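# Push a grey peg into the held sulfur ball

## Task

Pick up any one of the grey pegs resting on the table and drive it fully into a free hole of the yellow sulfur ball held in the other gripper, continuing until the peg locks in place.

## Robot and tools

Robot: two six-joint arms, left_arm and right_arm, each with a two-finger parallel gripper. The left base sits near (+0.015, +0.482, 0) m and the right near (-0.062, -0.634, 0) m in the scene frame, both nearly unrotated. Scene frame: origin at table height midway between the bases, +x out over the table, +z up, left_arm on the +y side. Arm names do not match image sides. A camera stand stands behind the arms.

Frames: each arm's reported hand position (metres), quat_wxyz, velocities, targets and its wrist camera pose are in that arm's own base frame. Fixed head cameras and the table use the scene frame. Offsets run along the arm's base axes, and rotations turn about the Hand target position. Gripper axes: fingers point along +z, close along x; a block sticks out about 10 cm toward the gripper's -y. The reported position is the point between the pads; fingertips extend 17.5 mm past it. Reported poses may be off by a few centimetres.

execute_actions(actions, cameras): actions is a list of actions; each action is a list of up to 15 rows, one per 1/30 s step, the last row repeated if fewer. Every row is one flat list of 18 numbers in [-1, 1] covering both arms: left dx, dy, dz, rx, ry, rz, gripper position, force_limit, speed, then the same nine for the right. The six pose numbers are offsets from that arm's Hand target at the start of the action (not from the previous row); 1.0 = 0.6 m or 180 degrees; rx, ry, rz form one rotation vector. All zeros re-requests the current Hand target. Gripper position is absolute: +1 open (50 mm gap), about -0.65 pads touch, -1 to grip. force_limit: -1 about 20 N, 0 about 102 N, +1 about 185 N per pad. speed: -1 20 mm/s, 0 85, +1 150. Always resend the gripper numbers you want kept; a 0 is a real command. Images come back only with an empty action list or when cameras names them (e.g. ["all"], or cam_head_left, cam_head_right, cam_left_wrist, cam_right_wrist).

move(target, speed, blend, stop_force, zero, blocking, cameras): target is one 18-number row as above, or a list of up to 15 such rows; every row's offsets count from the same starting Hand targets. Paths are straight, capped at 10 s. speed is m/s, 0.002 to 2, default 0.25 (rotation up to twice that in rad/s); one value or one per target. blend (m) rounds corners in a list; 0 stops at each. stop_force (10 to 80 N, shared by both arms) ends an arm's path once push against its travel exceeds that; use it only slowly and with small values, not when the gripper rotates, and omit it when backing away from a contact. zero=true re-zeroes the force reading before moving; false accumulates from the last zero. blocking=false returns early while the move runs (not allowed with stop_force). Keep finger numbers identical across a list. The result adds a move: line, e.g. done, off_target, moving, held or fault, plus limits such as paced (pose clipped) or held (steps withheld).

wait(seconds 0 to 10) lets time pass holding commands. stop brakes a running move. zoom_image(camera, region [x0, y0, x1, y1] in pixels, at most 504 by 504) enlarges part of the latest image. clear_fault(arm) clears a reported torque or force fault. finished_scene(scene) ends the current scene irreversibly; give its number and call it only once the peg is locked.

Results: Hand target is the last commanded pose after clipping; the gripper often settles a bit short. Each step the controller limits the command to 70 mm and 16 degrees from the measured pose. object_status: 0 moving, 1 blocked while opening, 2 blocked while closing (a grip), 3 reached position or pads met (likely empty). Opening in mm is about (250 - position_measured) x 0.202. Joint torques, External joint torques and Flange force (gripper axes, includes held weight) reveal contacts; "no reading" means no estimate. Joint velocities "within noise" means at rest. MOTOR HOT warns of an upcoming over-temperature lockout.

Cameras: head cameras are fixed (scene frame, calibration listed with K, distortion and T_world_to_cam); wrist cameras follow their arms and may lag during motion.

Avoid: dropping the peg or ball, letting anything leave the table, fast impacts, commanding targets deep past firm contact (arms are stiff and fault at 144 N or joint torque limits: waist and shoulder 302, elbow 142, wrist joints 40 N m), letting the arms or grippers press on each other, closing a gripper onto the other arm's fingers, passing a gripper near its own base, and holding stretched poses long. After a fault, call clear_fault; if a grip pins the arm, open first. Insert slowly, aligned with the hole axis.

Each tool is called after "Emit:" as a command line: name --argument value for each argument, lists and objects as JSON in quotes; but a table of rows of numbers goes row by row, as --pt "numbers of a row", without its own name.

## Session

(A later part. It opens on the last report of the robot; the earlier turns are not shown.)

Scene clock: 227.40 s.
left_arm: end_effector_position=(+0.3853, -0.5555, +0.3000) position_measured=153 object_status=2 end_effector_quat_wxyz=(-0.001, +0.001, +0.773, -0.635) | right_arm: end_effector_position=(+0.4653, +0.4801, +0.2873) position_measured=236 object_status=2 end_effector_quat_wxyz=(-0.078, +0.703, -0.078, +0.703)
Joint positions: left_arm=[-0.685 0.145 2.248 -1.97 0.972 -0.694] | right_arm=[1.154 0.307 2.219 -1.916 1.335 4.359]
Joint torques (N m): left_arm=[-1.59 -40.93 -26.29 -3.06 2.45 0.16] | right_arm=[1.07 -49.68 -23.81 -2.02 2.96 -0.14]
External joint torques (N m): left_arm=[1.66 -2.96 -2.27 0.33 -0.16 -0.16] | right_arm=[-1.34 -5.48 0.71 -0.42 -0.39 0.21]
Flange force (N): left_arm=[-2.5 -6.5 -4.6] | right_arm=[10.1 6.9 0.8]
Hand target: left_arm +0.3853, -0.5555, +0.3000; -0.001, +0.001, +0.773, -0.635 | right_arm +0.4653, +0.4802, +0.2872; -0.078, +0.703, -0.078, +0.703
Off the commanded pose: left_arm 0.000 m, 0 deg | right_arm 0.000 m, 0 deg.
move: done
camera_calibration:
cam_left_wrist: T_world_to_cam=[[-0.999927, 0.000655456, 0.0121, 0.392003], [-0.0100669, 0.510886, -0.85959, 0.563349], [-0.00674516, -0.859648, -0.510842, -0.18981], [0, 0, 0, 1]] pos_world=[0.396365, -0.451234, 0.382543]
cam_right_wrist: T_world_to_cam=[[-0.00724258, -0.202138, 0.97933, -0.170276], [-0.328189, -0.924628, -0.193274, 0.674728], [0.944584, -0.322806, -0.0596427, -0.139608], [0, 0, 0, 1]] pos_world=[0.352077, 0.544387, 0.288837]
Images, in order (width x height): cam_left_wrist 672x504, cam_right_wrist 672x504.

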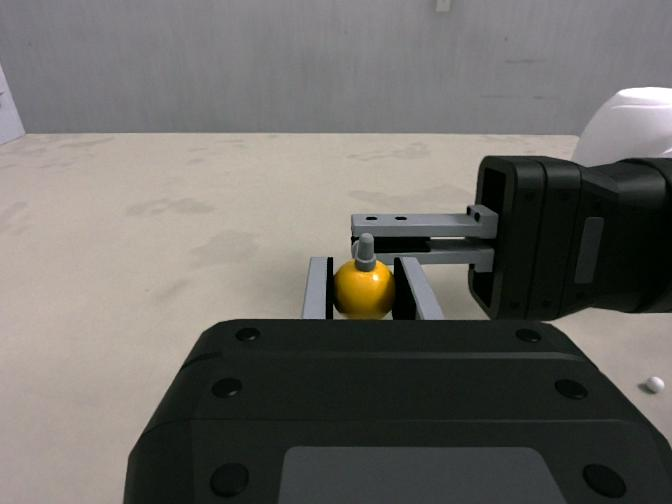

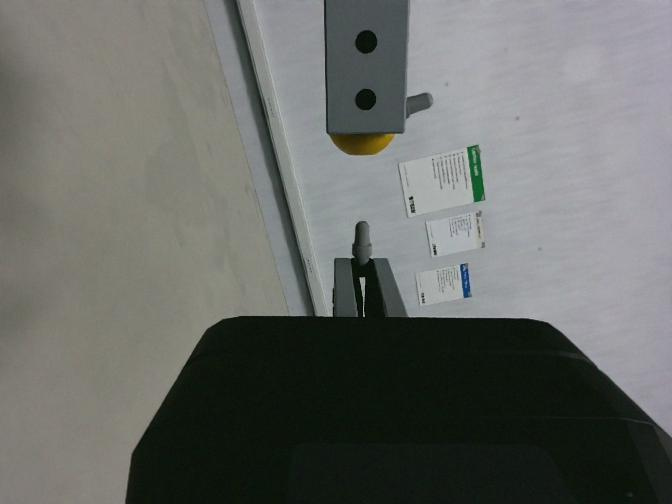

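Emit:
move --target '[0,0,0,0,0,0,-1,0,-1,0.0005,0.0323,0.0083,0,0,0,-1,-0.3,-1]' --speed 0.03 --stop_force 12 --cameras '["cam_left_wrist","cam_right_wrist"]'

Emit:
zoom_image --camera "cam_right_wrist" --region '[310, 170, 450, 290]'

Emit:
zoom_image --camera "cam_left_wrist" --region '[330, 220, 410, 300]'

Scene clock: 230.67 s.
left_arm: end_effector_position=(+0.3853, -0.5555, +0.3000) position_measured=153 object_status=2 end_effector_quat_wxyz=(-0.001, +0.001, +0.773, -0.635) | right_arm: end_effector_position=(+0.4656, +0.4996, +0.2922) position_measured=236 object_status=2 end_effector_quat_wxyz=(-0.078, +0.703, -0.078, +0.703)
Joint positions: left_arm=[-0.685 0.145 2.248 -1.97 0.972 -0.694] | right_arm=[1.169 0.32 2.182 -1.899 1.336 4.334]
Joint torques (N m): left_arm=[-1.75 -41.05 -26.24 -2.99 2.42 0.09] | right_arm=[0.61 -52.05 -24.71 -2.2 2.84 -0.09]
External joint torques (N m): left_arm=[1.74 -2.65 -2.29 0.27 -0.13 -0.09] | right_arm=[-0.69 -5.23 0.72 -0.29 -0.33 0.16]
Flange force (N): left_arm=[-2.9 -5.8 -4.2] | right_arm=[9.2 6.1 -0.5]
Hand target: left_arm +0.3853, -0.5555, +0.3000; -0.001, +0.001, +0.773, -0.635 | right_arm +0.4656, +0.4996, +0.2922; -0.078, +0.703, -0.078, +0.703
Off the commanded pose: left_arm 0.000 m, 0 deg | right_arm 0.000 m, 0 deg.
move: done
camera_calibration:
cam_left_wrist: T_world_to_cam=[[-0.999927, 0.000655456, 0.0121, 0.392003], [-0.0100669, 0.510886, -0.85959, 0.563349], [-0.00674516, -0.859648, -0.510842, -0.18981], [0, 0, 0, 1]] pos_world=[0.396365, -0.451234, 0.382543]
cam_right_wrist: T_world_to_cam=[[-0.00724258, -0.202138, 0.97933, -0.171229], [-0.328189, -0.924628, -0.193274, 0.693823], [0.944584, -0.322806, -0.0596427, -0.133298], [0, 0, 0, 1]] pos_world=[0.352377, 0.563887, 0.293837]
Images, in order (width x height): cam_left_wrist 672x504, cam_right_wrist 672x504.

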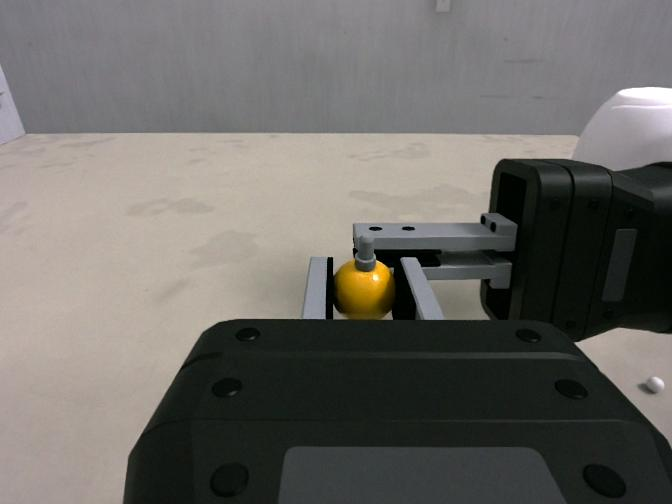

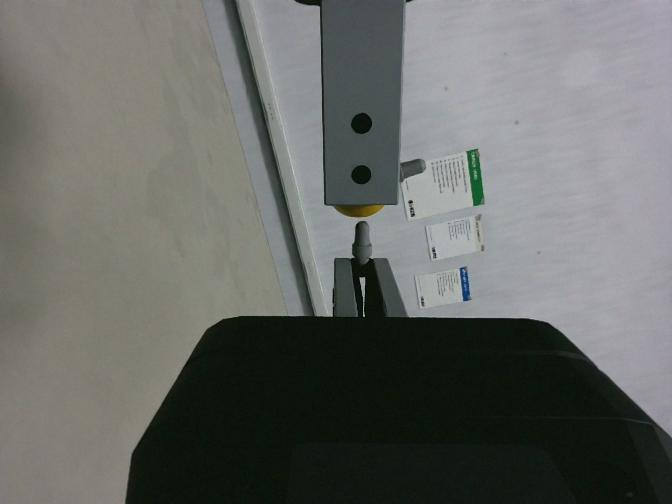

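Scaled by 3.600 from the camera's 672x504 image, which has a finer 960x720 frame.

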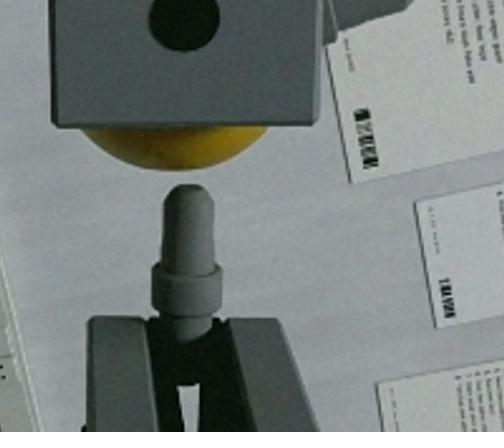

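Scaled by 6.300 from the camera's 672x504 image, which has a finer 960x720 frame.

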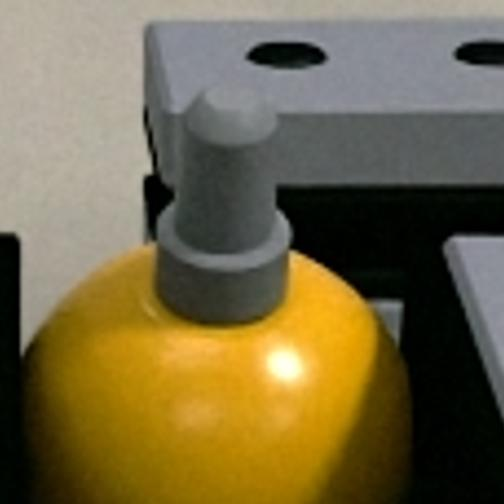

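Emit:
move --pt "0 0 0 0 0 0 -1 0 -1 0 0.0002 -0.0012 0 0 0 -1 -0.3 -1" --pt "0 0 0 0 0 0 -1 0 -1 0.0001 0.0075 0.0005 0 0 0 -1 -0.3 -1" --speed 0.008 --stop_force 12 --cameras '["cam_left_wrist","cam_right_wrist"]'

Emit:
zoom_image --camera "cam_right_wrist" --region '[310, 170, 450, 290]'

Scene clock: 233.43 s.
left_arm: end_effector_position=(+0.3853, -0.5555, +0.3000) position_measured=153 object_status=2 end_effector_quat_wxyz=(-0.001, +0.001, +0.773, -0.635) | right_arm: end_effector_position=(+0.4657, +0.5026, +0.2921) position_measured=236 object_status=2 end_effector_quat_wxyz=(-0.077, +0.703, -0.079, +0.703)
Joint positions: left_arm=[-0.685 0.145 2.248 -1.97 0.972 -0.694] | right_arm=[1.171 0.324 2.177 -1.896 1.337 4.331]
Joint torques (N m): left_arm=[-7.71 -36.6 -29.52 -3.25 1.88 0.11] | right_arm=[9.76 -53.09 -33.7 -7.27 0.77 -0.04]
External joint torques (N m): left_arm=[7.67 -7.3 0.84 0.51 0.43 -0.1] | right_arm=[-9.67 -4.82 9.64 4.77 1.75 0.11]
Flange force (N): left_arm=[-1.7 -6.8 -22.4] | right_arm=[9.2 24.1 0.4]
Hand target: left_arm +0.3853, -0.5555, +0.3000; -0.001, +0.001, +0.773, -0.635 | right_arm +0.4657, +0.5026, +0.2921; -0.077, +0.703, -0.079, +0.703 (not the last commanded pose)
Off the commanded pose: left_arm 0.000 m, 0 deg | right_arm 0.001 m, 0 deg.
move: contact (right_arm); path passed 1 of 2 targets
camera_calibration:
cam_left_wrist: T_world_to_cam=[[-0.999927, 0.000654424, 0.0121001, 0.392002], [-0.0100671, 0.51093, -0.859563, 0.563359], [-0.0067448, -0.859622, -0.510886, -0.189781], [0, 0, 0, 1]] pos_world=[0.396365, -0.451234, 0.382543]
cam_right_wrist: T_world_to_cam=[[-0.00710814, -0.2021, 0.979339, -0.170574], [-0.328606, -0.924502, -0.193169, 0.696747], [0.94444, -0.32319, -0.0598399, -0.132073], [0, 0, 0, 1]] pos_world=[0.352478, 0.566986, 0.293736]
Images, in order (width x height): cam_left_wrist 672x504, cam_right_wrist 672x504.

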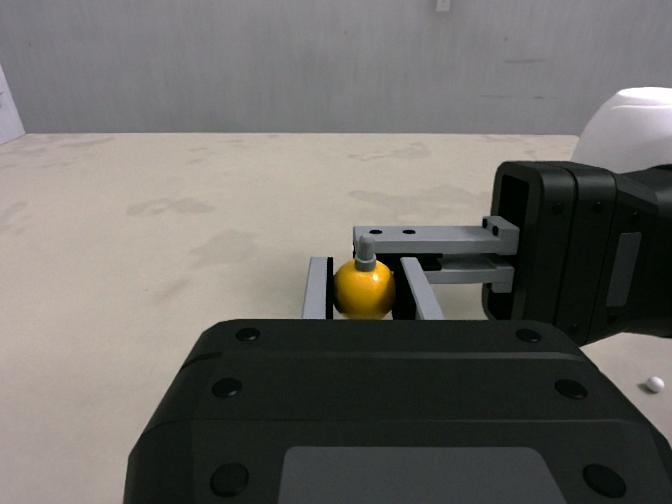

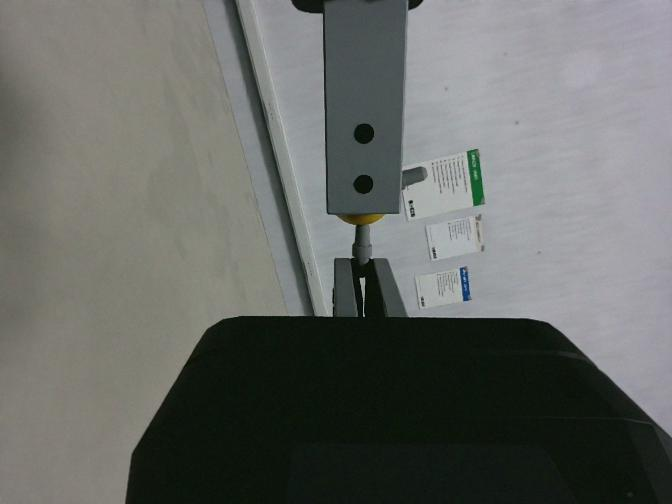

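Scaled by 3.600 from the camera's 672x504 image, which has a finer 960x720 frame.

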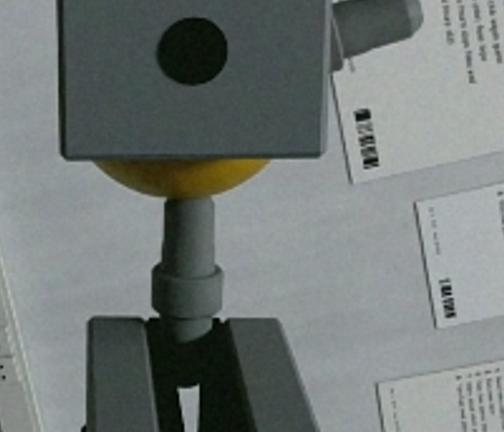

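Emit:
move --target '[0,0,0,0,0,0,-1,0,-1,0.001,-0.0024,-0.0015,0,0,0,-1,-0.3,-1]' --speed 0.01

Emit:
move --target '[0,0,0,0,0,0,-1,0,-1,0.0001,0.0082,0.0018,0,0,0,-1,-0.3,-1]' --speed 0.006 --stop_force 12 --cameras '["cam_left_wrist","cam_right_wrist"]'

Emit:
zoom_image --camera "cam_right_wrist" --region '[310, 170, 450, 290]'

Scene clock: 234.87 s.
left_arm: end_effector_position=(+0.3853, -0.5555, +0.3000) position_measured=153 object_status=2 end_effector_quat_wxyz=(-0.001, +0.001, +0.773, -0.635) | right_arm: end_effector_position=(+0.4663, +0.5012, +0.2913) position_measured=236 object_status=2 end_effector_quat_wxyz=(-0.077, +0.703, -0.079, +0.703)
Joint positions: left_arm=[-0.685 0.145 2.248 -1.97 0.972 -0.694] | right_arm=[1.169 0.324 2.179 -1.898 1.336 4.334]
Joint torques (N m): left_arm=[-1.87 -41.19 -26.24 -3.06 2.45 0.08] | right_arm=[-0.38 -52.27 -24.56 -2.17 2.92 -0.04]
External joint torques (N m): left_arm=[1.87 -2.81 -2.38 0.33 -0.14 -0.08] | right_arm=[0.43 -5.47 0.63 -0.32 -0.41 0.11]
Flange force (N): left_arm=[-3.1 -6.1 -4.6] | right_arm=[9.6 5.3 -2.4]
Hand target: left_arm +0.3853, -0.5555, +0.3000; -0.001, +0.001, +0.773, -0.635 | right_arm +0.4663, +0.5012, +0.2912; -0.077, +0.703, -0.079, +0.703
Off the commanded pose: left_arm 0.000 m, 0 deg | right_arm 0.000 m, 0 deg.
move: done

Scene clock: 236.40 s.
left_arm: end_effector_position=(+0.3853, -0.5555, +0.3000) position_measured=153 object_status=2 end_effector_quat_wxyz=(-0.001, +0.001, +0.773, -0.635) | right_arm: end_effector_position=(+0.4664, +0.5061, +0.2923) position_measured=236 object_status=2 end_effector_quat_wxyz=(-0.077, +0.703, -0.079, +0.703)
Joint positions: left_arm=[-0.685 0.145 2.248 -1.97 0.972 -0.694] | right_arm=[1.172 0.328 2.17 -1.894 1.336 4.328]
Joint torques (N m): left_arm=[-0.68 -39.96 -26.52 -3.25 1.6 0.06] | right_arm=[1.77 -54.7 -25.27 -2.9 3.11 0.05]
External joint torques (N m): left_arm=[0.62 -3.86 -2.13 0.51 0.71 -0.06] | right_arm=[-1.81 -3.5 1.15 0.4 -0.6 0.02]
Flange force (N): left_arm=[-0.7 -6.9 -5.0] | right_arm=[6.8 5.7 1.2]
Hand target: left_arm +0.3853, -0.5555, +0.3000; -0.001, +0.001, +0.773, -0.635 | right_arm +0.4664, +0.5061, +0.2923; -0.077, +0.703, -0.079, +0.703
Off the commanded pose: left_arm 0.000 m, 0 deg | right_arm 0.000 m, 0 deg.
move: done
camera_calibration:
cam_left_wrist: T_world_to_cam=[[-0.999927, 0.000655456, 0.0121, 0.392003], [-0.0100669, 0.510886, -0.85959, 0.563349], [-0.00674516, -0.859648, -0.510842, -0.18981], [0, 0, 0, 1]] pos_world=[0.396365, -0.451234, 0.382543]
cam_right_wrist: T_world_to_cam=[[-0.00710814, -0.2021, 0.979339, -0.170058], [-0.328606, -0.924502, -0.193169, 0.700218], [0.94444, -0.32319, -0.0598399, -0.131497], [0, 0, 0, 1]] pos_world=[0.353078, 0.570486, 0.293936]
Images, in order (width x height): cam_left_wrist 672x504, cam_right_wrist 672x504.

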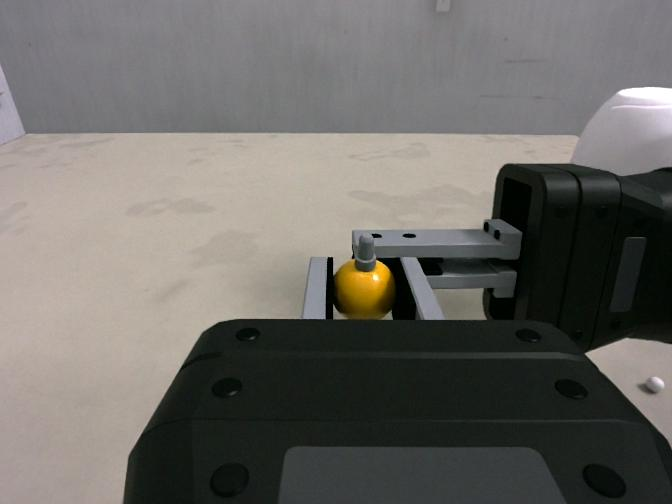

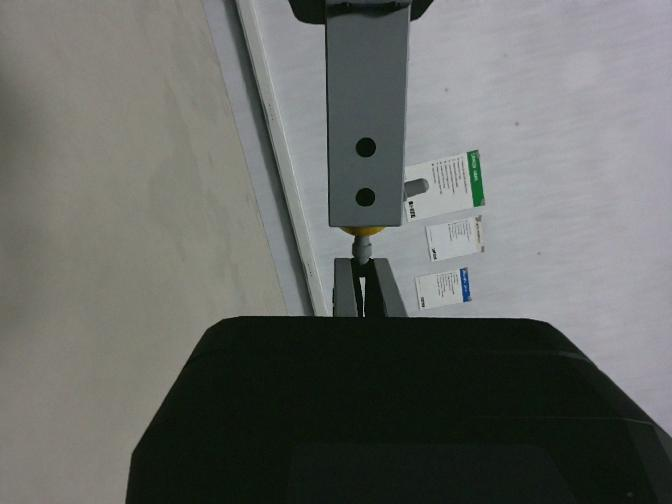

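Scaled by 3.600 from the camera's 672x504 image, which has a finer 960x720 frame.

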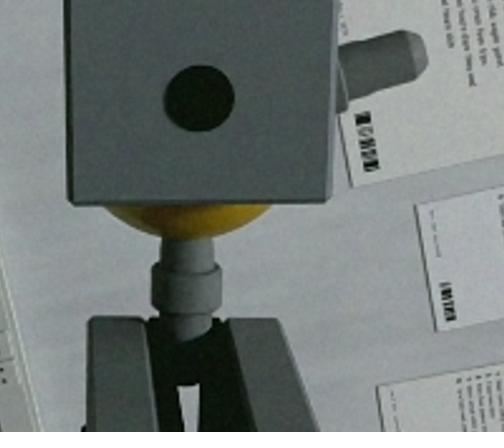

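Emit:
move --target '[0,0,0,0,0,0,-1,0,-1,0.0002,0.0081,0.0018,0,0,0,-1,-0.3,-1]' --speed 0.006 --stop_force 40 --cameras '["cam_left_wrist","cam_right_wrist"]'

Emit:
zoom_image --camera "cam_right_wrist" --region '[310, 170, 450, 290]'

Scene clock: 238.67 s.
left_arm: end_effector_position=(+0.3853, -0.5555, +0.3000) position_measured=153 object_status=2 end_effector_quat_wxyz=(-0.001, +0.001, +0.773, -0.635) | right_arm: end_effector_position=(+0.4665, +0.5110, +0.2934) position_measured=236 object_status=2 end_effector_quat_wxyz=(-0.077, +0.703, -0.079, +0.703)
Joint positions: left_arm=[-0.685 0.145 2.248 -1.97 0.972 -0.694] | right_arm=[1.176 0.332 2.161 -1.89 1.337 4.322]
Joint torques (N m): left_arm=[-11.12 -32.33 -31.93 -3.61 0.79 0.09] | right_arm=[17.48 -55.71 -40.34 -11.19 -0.52 -0.02]
External joint torques (N m): left_arm=[11.23 -11.63 3.32 0.89 1.51 -0.08] | right_arm=[-17.36 -2.94 16.09 8.69 3 0.09]
Flange force (N): left_arm=[0.7 -8.3 -36.5] | right_arm=[6.8 36.6 3.6]
Hand target: left_arm +0.3853, -0.5555, +0.3000; -0.001, +0.001, +0.773, -0.635 | right_arm +0.4665, +0.5110, +0.2934; -0.077, +0.703, -0.079, +0.703
Off the commanded pose: left_arm 0.000 m, 0 deg | right_arm 0.000 m, 0 deg.
move: done
camera_calibration:
cam_left_wrist: T_world_to_cam=[[-0.999927, 0.000654347, 0.0121002, 0.392002], [-0.0100673, 0.51093, -0.859563, 0.563359], [-0.0067448, -0.859622, -0.510886, -0.189781], [0, 0, 0, 1]] pos_world=[0.396365, -0.451234, 0.382543]
cam_right_wrist: T_world_to_cam=[[-0.00710814, -0.2021, 0.979339, -0.170164], [-0.328606, -0.924502, -0.193169, 0.704934], [0.94444, -0.32319, -0.0598399, -0.130068], [0, 0, 0, 1]] pos_world=[0.353278, 0.575286, 0.295036]
Images, in order (width x height): cam_left_wrist 672x504, cam_right_wrist 672x504.

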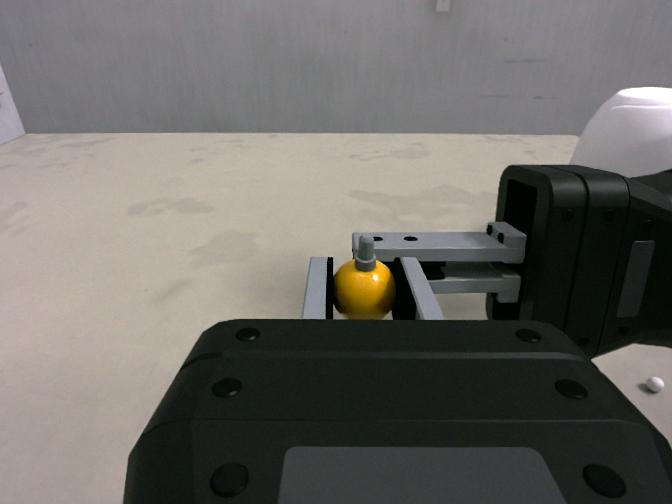

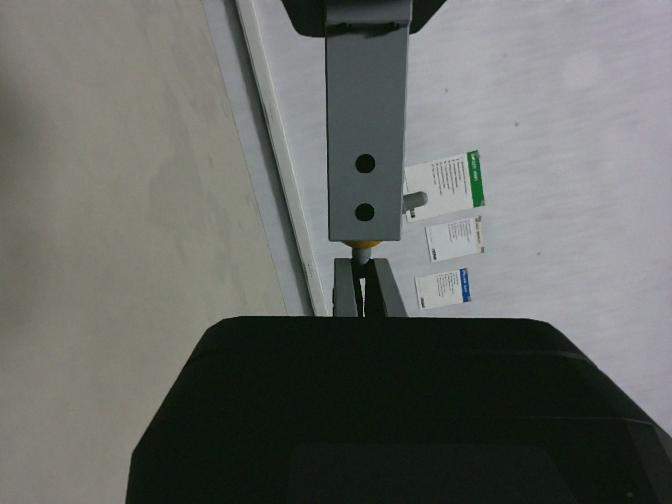

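Scaled by 3.600 from the camera's 672x504 image, which has a finer 960x720 frame.

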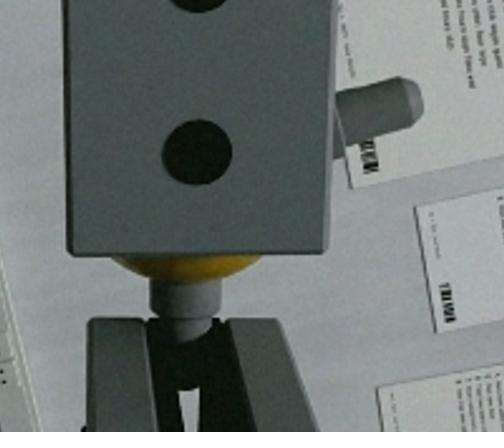

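Emit:
move --target '[0,0,0,0,0,0,-1,0,-1,0.0001,0.0049,0.0011,0,0,0,-1,-0.3,-1]' --speed 0.005 --stop_force 40 --cameras '["cam_right_wrist"]'

Emit:
zoom_image --camera "cam_right_wrist" --region '[330, 220, 400, 280]'

Emit:
move --target '[0,0,0,0,0,0,-1,0,-1,0.0001,0.0025,0.0005,0,0,0,-1,-0.3,-1]' --speed 0.005 --stop_force 40 --cameras '["cam_right_wrist"]'

Emit:
zoom_image --camera "cam_right_wrist" --region '[330, 220, 400, 280]'

Scene clock: 240.47 s.
left_arm: end_effector_position=(+0.3853, -0.5554, +0.3000) position_measured=153 object_status=2 end_effector_quat_wxyz=(-0.001, +0.001, +0.773, -0.635) | right_arm: end_effector_position=(+0.4666, +0.5137, +0.2940) position_measured=236 object_status=2 end_effector_quat_wxyz=(-0.077, +0.703, -0.079, +0.703)
Joint positions: left_arm=[-0.685 0.145 2.248 -1.97 0.972 -0.694] | right_arm=[1.177 0.334 2.155 -1.887 1.337 4.318]
Joint torques (N m): left_arm=[-29.46 -24.33 -37.62 -2.8 1.68 0.09] | right_arm=[34.96 -55.92 -60.92 -22.21 -5.89 0.02]
External joint torques (N m): left_arm=[29.5 -19.56 9.13 0.08 0.61 -0.09] | right_arm=[-34.99 -2.84 36.6 19.71 8.36 0.06]
Flange force (N): left_arm=[-4.5 -7.6 -77.4] | right_arm=[7.2 77.0 0.4]
Hand target: left_arm +0.3853, -0.5555, +0.3000; -0.001, +0.001, +0.773, -0.635 | right_arm +0.4666, +0.5137, +0.2940; -0.077, +0.703, -0.079, +0.703
Off the commanded pose: left_arm 0.000 m, 0 deg | right_arm 0.000 m, 0 deg.
move: contact (right_arm)
camera_calibration:
cam_right_wrist: T_world_to_cam=[[-0.00717228, -0.202097, 0.979339, -0.170165], [-0.328931, -0.924387, -0.193166, 0.707718], [0.944327, -0.32352, -0.0598458, -0.128991], [0, 0, 0, 1]] pos_world=[0.353379, 0.578085, 0.295636]
Images, in order (width x height): cam_right_wrist 672x504.

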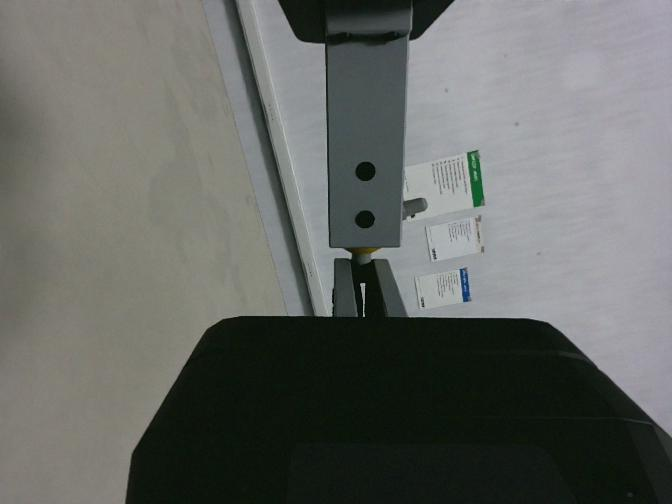

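Scaled by 7.200 from the camera's 672x504 image, which has a finer 960x720 frame.

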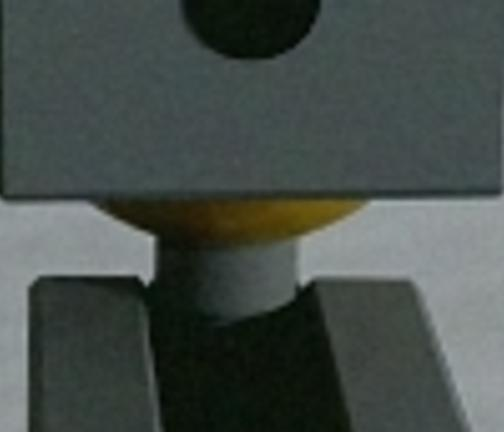

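Scene clock: 241.57 s.
left_arm: end_effector_position=(+0.3853, -0.5555, +0.3000) position_measured=153 object_status=2 end_effector_quat_wxyz=(-0.001, +0.001, +0.773, -0.635) | right_arm: end_effector_position=(+0.4666, +0.5150, +0.2942) position_measured=236 object_status=2 end_effector_quat_wxyz=(-0.077, +0.703, -0.079, +0.703)
Joint positions: left_arm=[-0.685 0.145 2.248 -1.97 0.972 -0.694] | right_arm=[1.178 0.335 2.153 -1.886 1.337 4.317]
Joint torques (N m): left_arm=[-47.97 -17.08 -44.13 -2.25 2.77 0.15] | right_arm=[52.66 -54.9 -81.13 -33.14 -11.47 0.02]
External joint torques (N m): left_arm=[47.95 -26.71 15.49 -0.48 -0.47 -0.15] | right_arm=[-52.73 -4.43 56.69 30.62 13.96 0.05]
Flange force (N): left_arm=[-10.4 -5.9 -118.5] | right_arm=[10.3 118.2 -3.0]
Hand target: left_arm +0.3853, -0.5555, +0.3000; -0.001, +0.001, +0.773, -0.635 | right_arm +0.4666, +0.5151, +0.2942; -0.077, +0.703, -0.079, +0.703
Off the commanded pose: left_arm 0.000 m, 0 deg | right_arm 0.000 m, 0 deg.
move: contact (right_arm)
camera_calibration:
cam_right_wrist: T_world_to_cam=[[-0.00711109, -0.202034, 0.979353, -0.170138], [-0.329242, -0.924297, -0.193067, 0.709112], [0.944219, -0.323817, -0.0599455, -0.128382], [0, 0, 0, 1]] pos_world=[0.35348, 0.579484, 0.295836]
Images, in order (width x height): cam_right_wrist 672x504.

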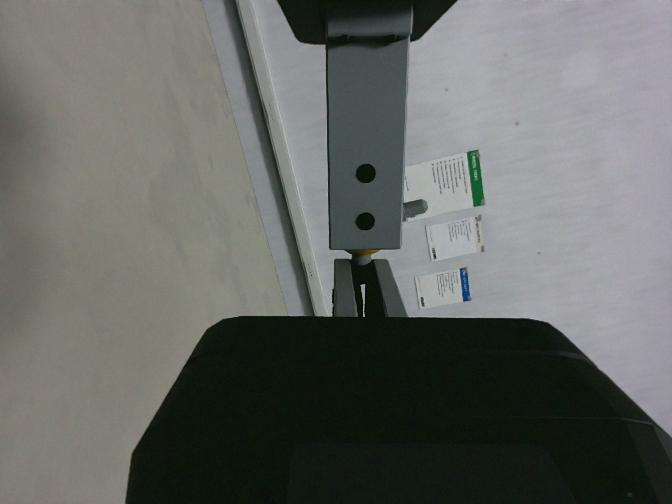

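Scaled by 7.200 from the camera's 672x504 image, which has a finer 960x720 frame.

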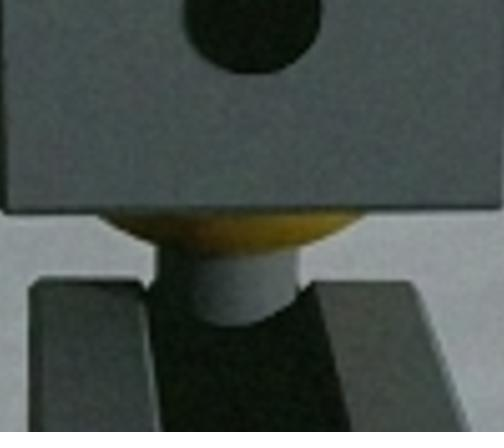

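Emit:
move --target '[0,0,0,0,0,0,-1,0,-1,-0.0002,-0.0073,-0.0016,0,0,0,-1,-0.3,-1]' --speed 0.012

Emit:
move --target '[0,0,0,0,0,0,-1,0,-1,0,-0.0025,-0.0005,0,0,0,-1,-0.3,-1]' --speed 0.012 --cameras '["cam_right_wrist"]'

Emit:
zoom_image --camera "cam_right_wrist" --region '[330, 220, 400, 280]'

Emit:
move --target '[0,0,0,0,0,0,-1,0,-1,0,-0.0025,-0.0005,0,0,0,-1,-0.3,-1]' --speed 0.012 --cameras '["cam_right_wrist"]'

Emit:
zoom_image --camera "cam_right_wrist" --region '[330, 220, 400, 280]'

Scene clock: 243.13 s.
left_arm: end_effector_position=(+0.3852, -0.5556, +0.3001) position_measured=153 object_status=2 end_effector_quat_wxyz=(-0.001, +0.001, +0.773, -0.635) | right_arm: end_effector_position=(+0.4665, +0.5108, +0.2933) position_measured=236 object_status=2 end_effector_quat_wxyz=(-0.077, +0.703, -0.079, +0.703)
Joint positions: left_arm=[-0.685 0.145 2.248 -1.97 0.972 -0.694] | right_arm=[1.176 0.332 2.161 -1.89 1.337 4.322]
Joint torques (N m): left_arm=[0.47 -41.19 -25.48 -3.12 2.07 0.07] | right_arm=[-0.74 -53.9 -24.04 -1.22 3.5 -0.09]
External joint torques (N m): left_arm=[-0.53 -2.45 -3.01 0.4 0.22 -0.07] | right_arm=[0.99 -4.84 -0.41 -1.3 -1.02 0.17]
Flange force (N): left_arm=[-1.5 -6.6 -0.2] | right_arm=[8.4 3.5 -0.4]
Hand target: left_arm +0.3853, -0.5555, +0.3000; -0.001, +0.001, +0.773, -0.635 | right_arm +0.4665, +0.5107, +0.2933; -0.077, +0.703, -0.079, +0.703
Off the commanded pose: left_arm 0.000 m, 0 deg | right_arm 0.000 m, 0 deg.
move: done

Scene clock: 243.83 s.
left_arm: end_effector_position=(+0.3853, -0.5555, +0.3000) position_measured=153 object_status=2 end_effector_quat_wxyz=(-0.001, +0.001, +0.773, -0.635) | right_arm: end_effector_position=(+0.4665, +0.5092, +0.2930) position_measured=236 object_status=2 end_effector_quat_wxyz=(-0.077, +0.703, -0.079, +0.703)
Joint positions: left_arm=[-0.685 0.145 2.248 -1.97 0.972 -0.694] | right_arm=[1.174 0.33 2.164 -1.891 1.337 4.324]
Joint torques (N m): left_arm=[-1.66 -40.7 -25.83 -2.95 2.28 0.15] | right_arm=[-0.1 -53.8 -25 -2.23 2.97 -0.07]
External joint torques (N m): left_arm=[1.78 -3.15 -2.71 0.23 0.01 -0.14] | right_arm=[0.33 -5.06 0.75 -0.28 -0.47 0.14]
Flange force (N): left_arm=[-3.1 -6.7 -4.6] | right_arm=[8.8 5.4 -2.1]
Hand target: left_arm +0.3853, -0.5555, +0.3000; -0.001, +0.001, +0.773, -0.635 | right_arm +0.4665, +0.5092, +0.2930; -0.077, +0.703, -0.079, +0.703
Off the commanded pose: left_arm 0.000 m, 0 deg | right_arm 0.000 m, 0 deg.
move: done
camera_calibration:
cam_right_wrist: T_world_to_cam=[[-0.00720361, -0.202003, 0.979358, -0.170143], [-0.329224, -0.924303, -0.193069, 0.703358], [0.944224, -0.323819, -0.0598458, -0.130206], [0, 0, 0, 1]] pos_world=[0.35328, 0.573584, 0.294636]
Images, in order (width x height): cam_right_wrist 672x504.

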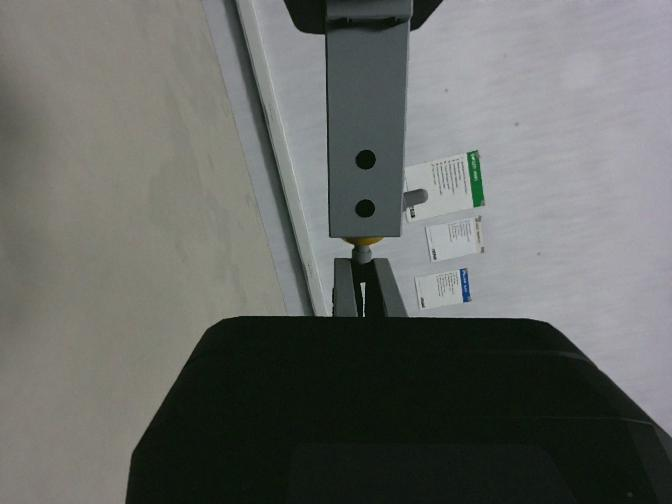

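Scaled by 7.200 from the camera's 672x504 image, which has a finer 960x720 frame.

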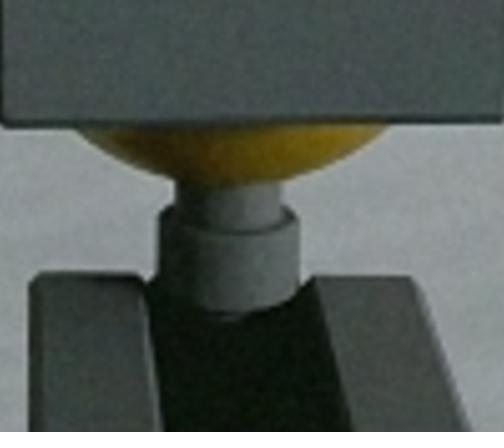

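Scene clock: 244.53 s.
left_arm: end_effector_position=(+0.3853, -0.5555, +0.3000) position_measured=153 object_status=2 end_effector_quat_wxyz=(-0.001, +0.001, +0.773, -0.635) | right_arm: end_effector_position=(+0.4665, +0.5077, +0.2927) position_measured=236 object_status=2 end_effector_quat_wxyz=(-0.077, +0.703, -0.079, +0.703)
Joint positions: left_arm=[-0.685 0.145 2.248 -1.97 0.972 -0.694] | right_arm=[1.173 0.329 2.167 -1.892 1.337 4.326]
Joint torques (N m): left_arm=[-1.68 -40.99 -25.9 -2.97 2.37 0.06] | right_arm=[0.79 -53.67 -25.05 -2.24 2.99 -0.07]
External joint torques (N m): left_arm=[1.65 -2.75 -2.63 0.25 -0.06 -0.06] | right_arm=[-0.68 -4.76 0.82 -0.26 -0.49 0.14]
Flange force (N): left_arm=[-3.1 -6.1 -3.9] | right_arm=[8.4 5.9 -0.3]
Hand target: left_arm +0.3853, -0.5555, +0.3000; -0.001, +0.001, +0.773, -0.635 | right_arm +0.4665, +0.5077, +0.2927; -0.077, +0.703, -0.079, +0.703
Off the commanded pose: left_arm 0.000 m, 0 deg | right_arm 0.000 m, 0 deg.
move: done
camera_calibration:
cam_right_wrist: T_world_to_cam=[[-0.00711099, -0.202035, 0.979352, -0.170165], [-0.329211, -0.924308, -0.19307, 0.701912], [0.94423, -0.323786, -0.0599393, -0.130702], [0, 0, 0, 1]] pos_world=[0.35328, 0.572084, 0.294336]
Images, in order (width x height): cam_right_wrist 672x504.

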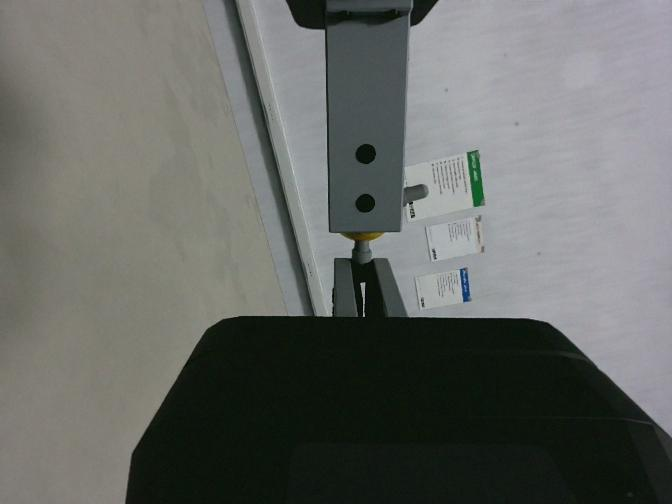

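Scaled by 7.200 from the camera's 672x504 image, which has a finer 960x720 frame.

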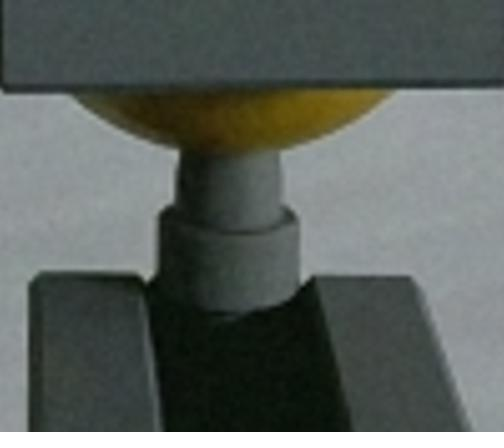

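Emit:
move --target '[0,0,0,0,0,0,-1,0,-1,0.0002,0.0098,0.0022,0,0,0,-1,-0.3,-1]' --speed 0.01

Emit:
move --pt "0 0 0 0 0 0 -1 0 -1 0.0005 0.0012 -0.0054 -0.001 -0.0651 -0.0146 -1 -0.3 -1" --pt "0 0 0 0 0 0 -1 0 -1 0.0005 -0.0012 0.0054 0.001 0.0651 0.0146 -1 -0.3 -1" --pt "0 0 0 0 0 0 -1 0 -1 0 0 0 0 0 0 -1 -0.3 -1" --speed 0.1 --cameras '["cam_right_wrist"]'

Emit:
zoom_image --camera "cam_right_wrist" --region '[330, 220, 400, 280]'

Emit:
move --target '[0,0,0,0,0,0,-1,0,-1,-0.0002,-0.0098,-0.0022,0,0,0,-1,-0.3,-1]' --speed 0.012 --cameras '["cam_right_wrist"]'

Emit:
zoom_image --camera "cam_right_wrist" --region '[330, 220, 400, 280]'

Scene clock: 249.63 s.
left_arm: end_effector_position=(+0.3853, -0.5554, +0.3000) position_measured=153 object_status=2 end_effector_quat_wxyz=(-0.001, +0.001, +0.773, -0.635) | right_arm: end_effector_position=(+0.4667, +0.5133, +0.2939) position_measured=236 object_status=2 end_effector_quat_wxyz=(-0.077, +0.703, -0.079, +0.703)
Joint positions: left_arm=[-0.685 0.145 2.248 -1.97 0.972 -0.694] | right_arm=[1.177 0.334 2.156 -1.887 1.337 4.318]
Joint torques (N m): left_arm=[-20.77 -29.18 -32.14 -2.3 1.88 0.09] | right_arm=[22.23 -57.78 -49.24 -15.5 -2.31 -0.01]
External joint torques (N m): left_arm=[20.7 -14.46 3.53 -0.43 0.42 -0.09] | right_arm=[-21.98 -1.63 24.89 13 4.8 0.09]
Flange force (N): left_arm=[-5.8 -8.6 -51.9] | right_arm=[4.4 51.3 -1.2]
Hand target: left_arm +0.3853, -0.5555, +0.3000; -0.001, +0.001, +0.773, -0.635 | right_arm +0.4666, +0.5136, +0.2940; -0.077, +0.703, -0.079, +0.703
Off the commanded pose: left_arm 0.000 m, 0 deg | right_arm 0.000 m, 0 deg.
move: done

Scene clock: 254.70 s.
left_arm: end_effector_position=(+0.3853, -0.5555, +0.3000) position_measured=153 object_status=2 end_effector_quat_wxyz=(-0.001, +0.001, +0.773, -0.635) | right_arm: end_effector_position=(+0.4666, +0.5136, +0.2940) position_measured=236 object_status=2 end_effector_quat_wxyz=(-0.077, +0.703, -0.079, +0.703)
Joint positions: left_arm=[-0.685 0.145 2.248 -1.97 0.972 -0.694] | right_arm=[1.177 0.334 2.155 -1.887 1.337 4.318]
Joint torques (N m): left_arm=[-26.67 -27.62 -32.73 -1.79 2.48 0.01] | right_arm=[25.31 -56.52 -54.71 -18.14 -3.73 -0.05]
External joint torques (N m): left_arm=[26.67 -16.34 4.11 -0.94 -0.17 0] | right_arm=[-25.36 -2.34 30.3 15.63 6.22 0.12]
Flange force (N): left_arm=[-9.6 -8.4 -62.7] | right_arm=[5.5 62.0 -4.1]
Hand target: left_arm +0.3853, -0.5555, +0.3000; -0.001, +0.001, +0.773, -0.635 | right_arm +0.4666, +0.5136, +0.2940; -0.077, +0.703, -0.079, +0.703
Off the commanded pose: left_arm 0.000 m, 0 deg | right_arm 0.000 m, 0 deg.
move: done
camera_calibration:
cam_right_wrist: T_world_to_cam=[[-0.00709194, -0.202042, 0.979351, -0.170248], [-0.329123, -0.924337, -0.193076, 0.707638], [0.94426, -0.323697, -0.0599414, -0.12887], [0, 0, 0, 1]] pos_world=[0.35338, 0.577984, 0.295636]
Images, in order (width x height): cam_right_wrist 672x504.

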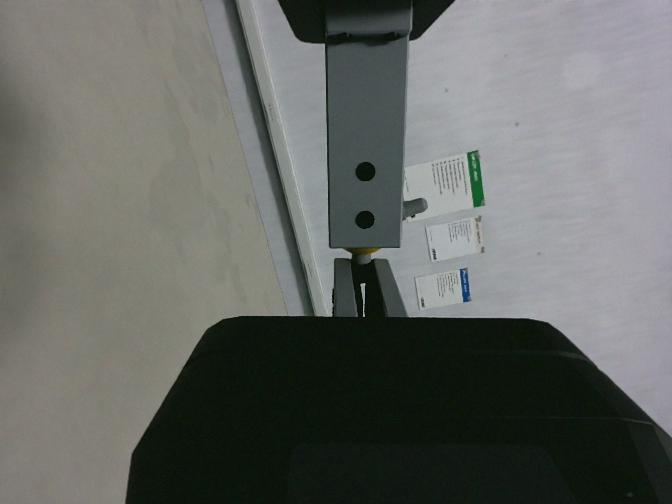

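Scaled by 7.200 from the camera's 672x504 image, which has a finer 960x720 frame.

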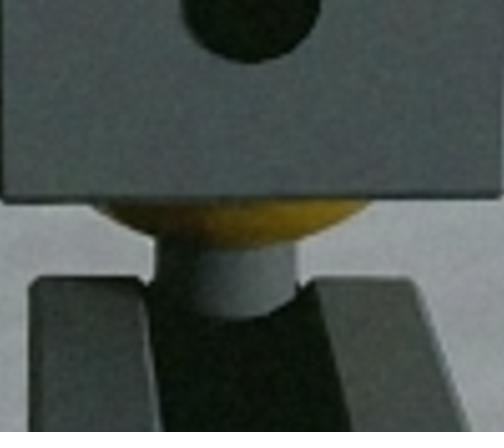

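Scene clock: 255.43 s.
left_arm: end_effector_position=(+0.3852, -0.5555, +0.3000) position_measured=153 object_status=2 end_effector_quat_wxyz=(-0.001, +0.001, +0.773, -0.635) | right_arm: end_effector_position=(+0.4665, +0.5077, +0.2927) position_measured=236 object_status=2 end_effector_quat_wxyz=(-0.077, +0.703, -0.079, +0.703)
Joint positions: left_arm=[-0.685 0.145 2.248 -1.97 0.972 -0.694] | right_arm=[1.173 0.329 2.167 -1.892 1.337 4.326]
Joint torques (N m): left_arm=[-2.1 -40.85 -25.57 -2.86 2.4 0.04] | right_arm=[-0.11 -53.25 -25.25 -2.28 3 -0.02]
External joint torques (N m): left_arm=[2.13 -2.9 -3.1 0.13 -0.1 -0.04] | right_arm=[0.09 -5.07 0.93 -0.23 -0.51 0.09]
Flange force (N): left_arm=[-4.1 -6.4 -4.2] | right_arm=[9.0 5.7 -1.8]
Hand target: left_arm +0.3853, -0.5555, +0.3000; -0.001, +0.001, +0.773, -0.635 | right_arm +0.4665, +0.5077, +0.2927; -0.077, +0.703, -0.079, +0.703
Off the commanded pose: left_arm 0.000 m, 0 deg | right_arm 0.000 m, 0 deg.
move: done
camera_calibration:
cam_right_wrist: T_world_to_cam=[[-0.00711099, -0.202035, 0.979352, -0.170165], [-0.329211, -0.924308, -0.19307, 0.701912], [0.94423, -0.323786, -0.0599393, -0.130702], [0, 0, 0, 1]] pos_world=[0.35328, 0.572084, 0.294336]
Images, in order (width x height): cam_right_wrist 672x504.

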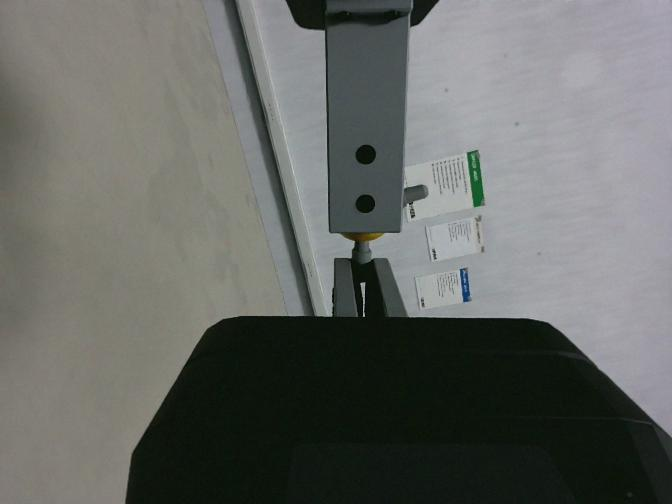

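Scaled by 7.200 from the camera's 672x504 image, which has a finer 960x720 frame.

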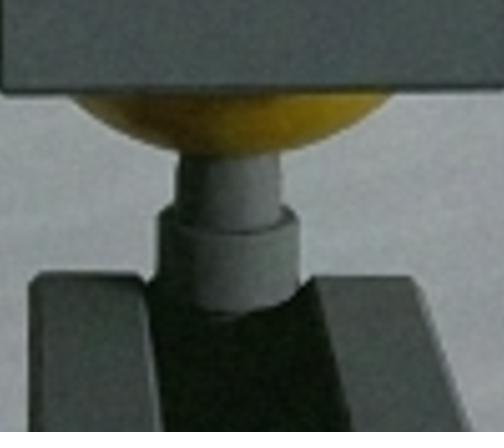

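Emit:
move --target '[0,0,0,0,0,0,-1,0,-1,0.0002,0.0088,0.002,0,0,0,-1,-0.3,-1]' --speed 0.01

Emit:
move --pt "0 0 0 0 0 0 -1 0 -1 0 -0.00022 0.001 0 0 0 -1 -0.3 -1" --pt "0 0 0 0 0 0 -1 0 -1 0.0007 -0.00015 0.0007 0 0 0 -1 -0.3 -1" --pt "0 0 0 0 0 0 -1 0 -1 0.001 0 0 0 0 0 -1 -0.3 -1" --pt "0 0 0 0 0 0 -1 0 -1 0.0007 0.00015 -0.0007 0 0 0 -1 -0.3 -1" --pt "0 0 0 0 0 0 -1 0 -1 0 0.00022 -0.001 0 0 0 -1 -0.3 -1" --pt "0 0 0 0 0 0 -1 0 -1 -0.0007 0.00015 -0.0007 0 0 0 -1 -0.3 -1" --pt "0 0 0 0 0 0 -1 0 -1 -0.001 0 0 0 0 0 -1 -0.3 -1" --pt "0 0 0 0 0 0 -1 0 -1 -0.0007 -0.00015 0.0007 0 0 0 -1 -0.3 -1" --pt "0 0 0 0 0 0 -1 0 -1 0 0 0 0 0 0 -1 -0.3 -1" --speed 0.005 --blend '[0.0002,0.0002,0.0002,0.0002,0.0002,0.0002,0.0002,0.0002,0]'

Emit:
move --target '[0,0,0,0,0,0,-1,0,-1,-0.0002,-0.0088,-0.002,0,0,0,-1,-0.3,-1]' --speed 0.012 --cameras '["cam_right_wrist"]'

Emit:
zoom_image --camera "cam_right_wrist" --region '[330, 200, 440, 280]'

Scene clock: 258.63 s.
left_arm: end_effector_position=(+0.3853, -0.5554, +0.3000) position_measured=153 object_status=2 end_effector_quat_wxyz=(-0.001, +0.001, +0.773, -0.635) | right_arm: end_effector_position=(+0.4666, +0.5127, +0.2938) position_measured=236 object_status=2 end_effector_quat_wxyz=(-0.077, +0.703, -0.079, +0.703)
Joint positions: left_arm=[-0.685 0.145 2.248 -1.97 0.972 -0.694] | right_arm=[1.177 0.333 2.157 -1.888 1.337 4.319]
Joint torques (N m): left_arm=[-14.32 -33.59 -28.41 -2.04 2.42 0.07] | right_arm=[12.17 -54.74 -40.52 -10.4 -0.15 0.19]
External joint torques (N m): left_arm=[14.28 -10.15 -0.19 -0.69 -0.12 -0.07] | right_arm=[-12.37 -4.36 16.13 7.88 2.65 -0.12]
Flange force (N): left_arm=[-6.7 -8.6 -32.8] | right_arm=[8.8 34.7 -4.0]
Hand target: left_arm +0.3853, -0.5555, +0.3000; -0.001, +0.001, +0.773, -0.635 | right_arm +0.4666, +0.5130, +0.2939; -0.077, +0.703, -0.079, +0.703
Off the commanded pose: left_arm 0.000 m, 0 deg | right_arm 0.000 m, 0 deg.
move: done

Scene clock: 259.73 s.
left_arm: end_effector_position=(+0.3853, -0.5555, +0.3000) position_measured=153 object_status=2 end_effector_quat_wxyz=(-0.001, +0.001, +0.773, -0.635) | right_arm: end_effector_position=(+0.4665, +0.5129, +0.2939) position_measured=236 object_status=2 end_effector_quat_wxyz=(-0.077, +0.703, -0.079, +0.703)
Joint positions: left_arm=[-0.685 0.145 2.248 -1.97 0.972 -0.694] | right_arm=[1.177 0.333 2.157 -1.888 1.337 4.319]
Joint torques (N m): left_arm=[-14.92 -31.5 -29.6 -2.43 1.45 0.1] | right_arm=[15.31 -56.61 -43.1 -12.11 -0.37 -0.02]
External joint torques (N m): left_arm=[14.9 -12.37 0.95 -0.31 0.85 -0.1] | right_arm=[-15.51 -2.21 18.71 9.59 2.86 0.1]
Flange force (N): left_arm=[-4.6 -9.8 -38.7] | right_arm=[5.3 38.9 -2.0]
Hand target: left_arm +0.3853, -0.5555, +0.3000; -0.001, +0.001, +0.773, -0.635 | right_arm +0.4666, +0.5130, +0.2939; -0.077, +0.703, -0.079, +0.703
Off the commanded pose: left_arm 0.000 m, 0 deg | right_arm 0.000 m, 0 deg.
move: done

Scene clock: 260.43 s.
left_arm: end_effector_position=(+0.3852, -0.5555, +0.3000) position_measured=153 object_status=2 end_effector_quat_wxyz=(-0.001, +0.001, +0.773, -0.635) | right_arm: end_effector_position=(+0.4665, +0.5077, +0.2927) position_measured=236 object_status=2 end_effector_quat_wxyz=(-0.077, +0.703, -0.079, +0.703)
Joint positions: left_arm=[-0.685 0.145 2.248 -1.97 0.972 -0.694] | right_arm=[1.173 0.329 2.167 -1.892 1.337 4.326]
Joint torques (N m): left_arm=[-1.86 -41.05 -25.79 -2.89 2.45 0.09] | right_arm=[0.7 -53.22 -24.63 -2.21 2.99 -0.19]
External joint torques (N m): left_arm=[1.98 -2.82 -2.89 0.16 -0.16 -0.09] | right_arm=[-0.71 -5.25 0.36 -0.3 -0.49 0.27]
Flange force (N): left_arm=[-3.7 -6.4 -4.1] | right_arm=[9.1 5.7 0.0]
Hand target: left_arm +0.3853, -0.5555, +0.3000; -0.001, +0.001, +0.773, -0.635 | right_arm +0.4665, +0.5077, +0.2927; -0.077, +0.703, -0.079, +0.703
Off the commanded pose: left_arm 0.000 m, 0 deg | right_arm 0.000 m, 0 deg.
move: done
camera_calibration:
cam_right_wrist: T_world_to_cam=[[-0.00711099, -0.202035, 0.979352, -0.170165], [-0.329211, -0.924308, -0.19307, 0.701912], [0.94423, -0.323786, -0.0599393, -0.130702], [0, 0, 0, 1]] pos_world=[0.35328, 0.572084, 0.294336]
Images, in order (width x height): cam_right_wrist 672x504.

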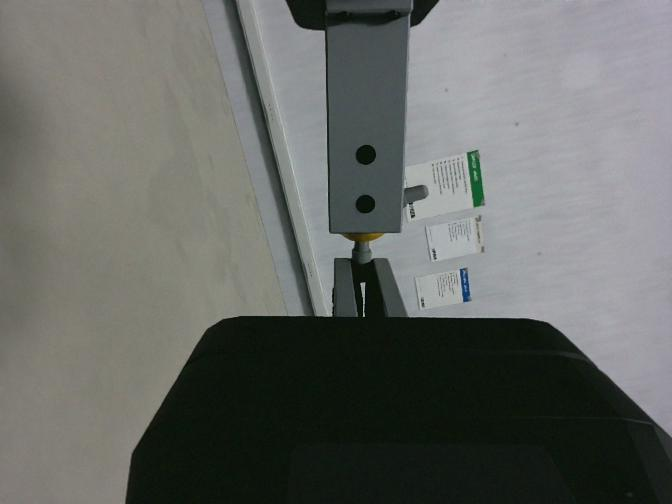

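Scaled by 4.582 from the camera's 672x504 image, which has a finer 960x720 frame.

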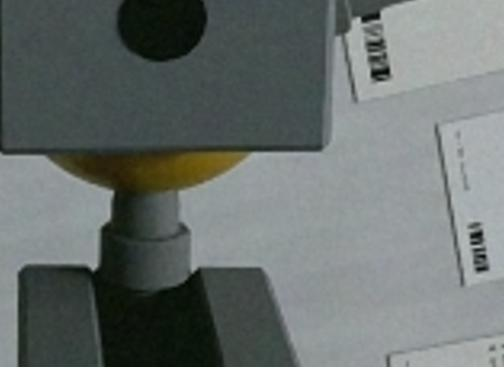

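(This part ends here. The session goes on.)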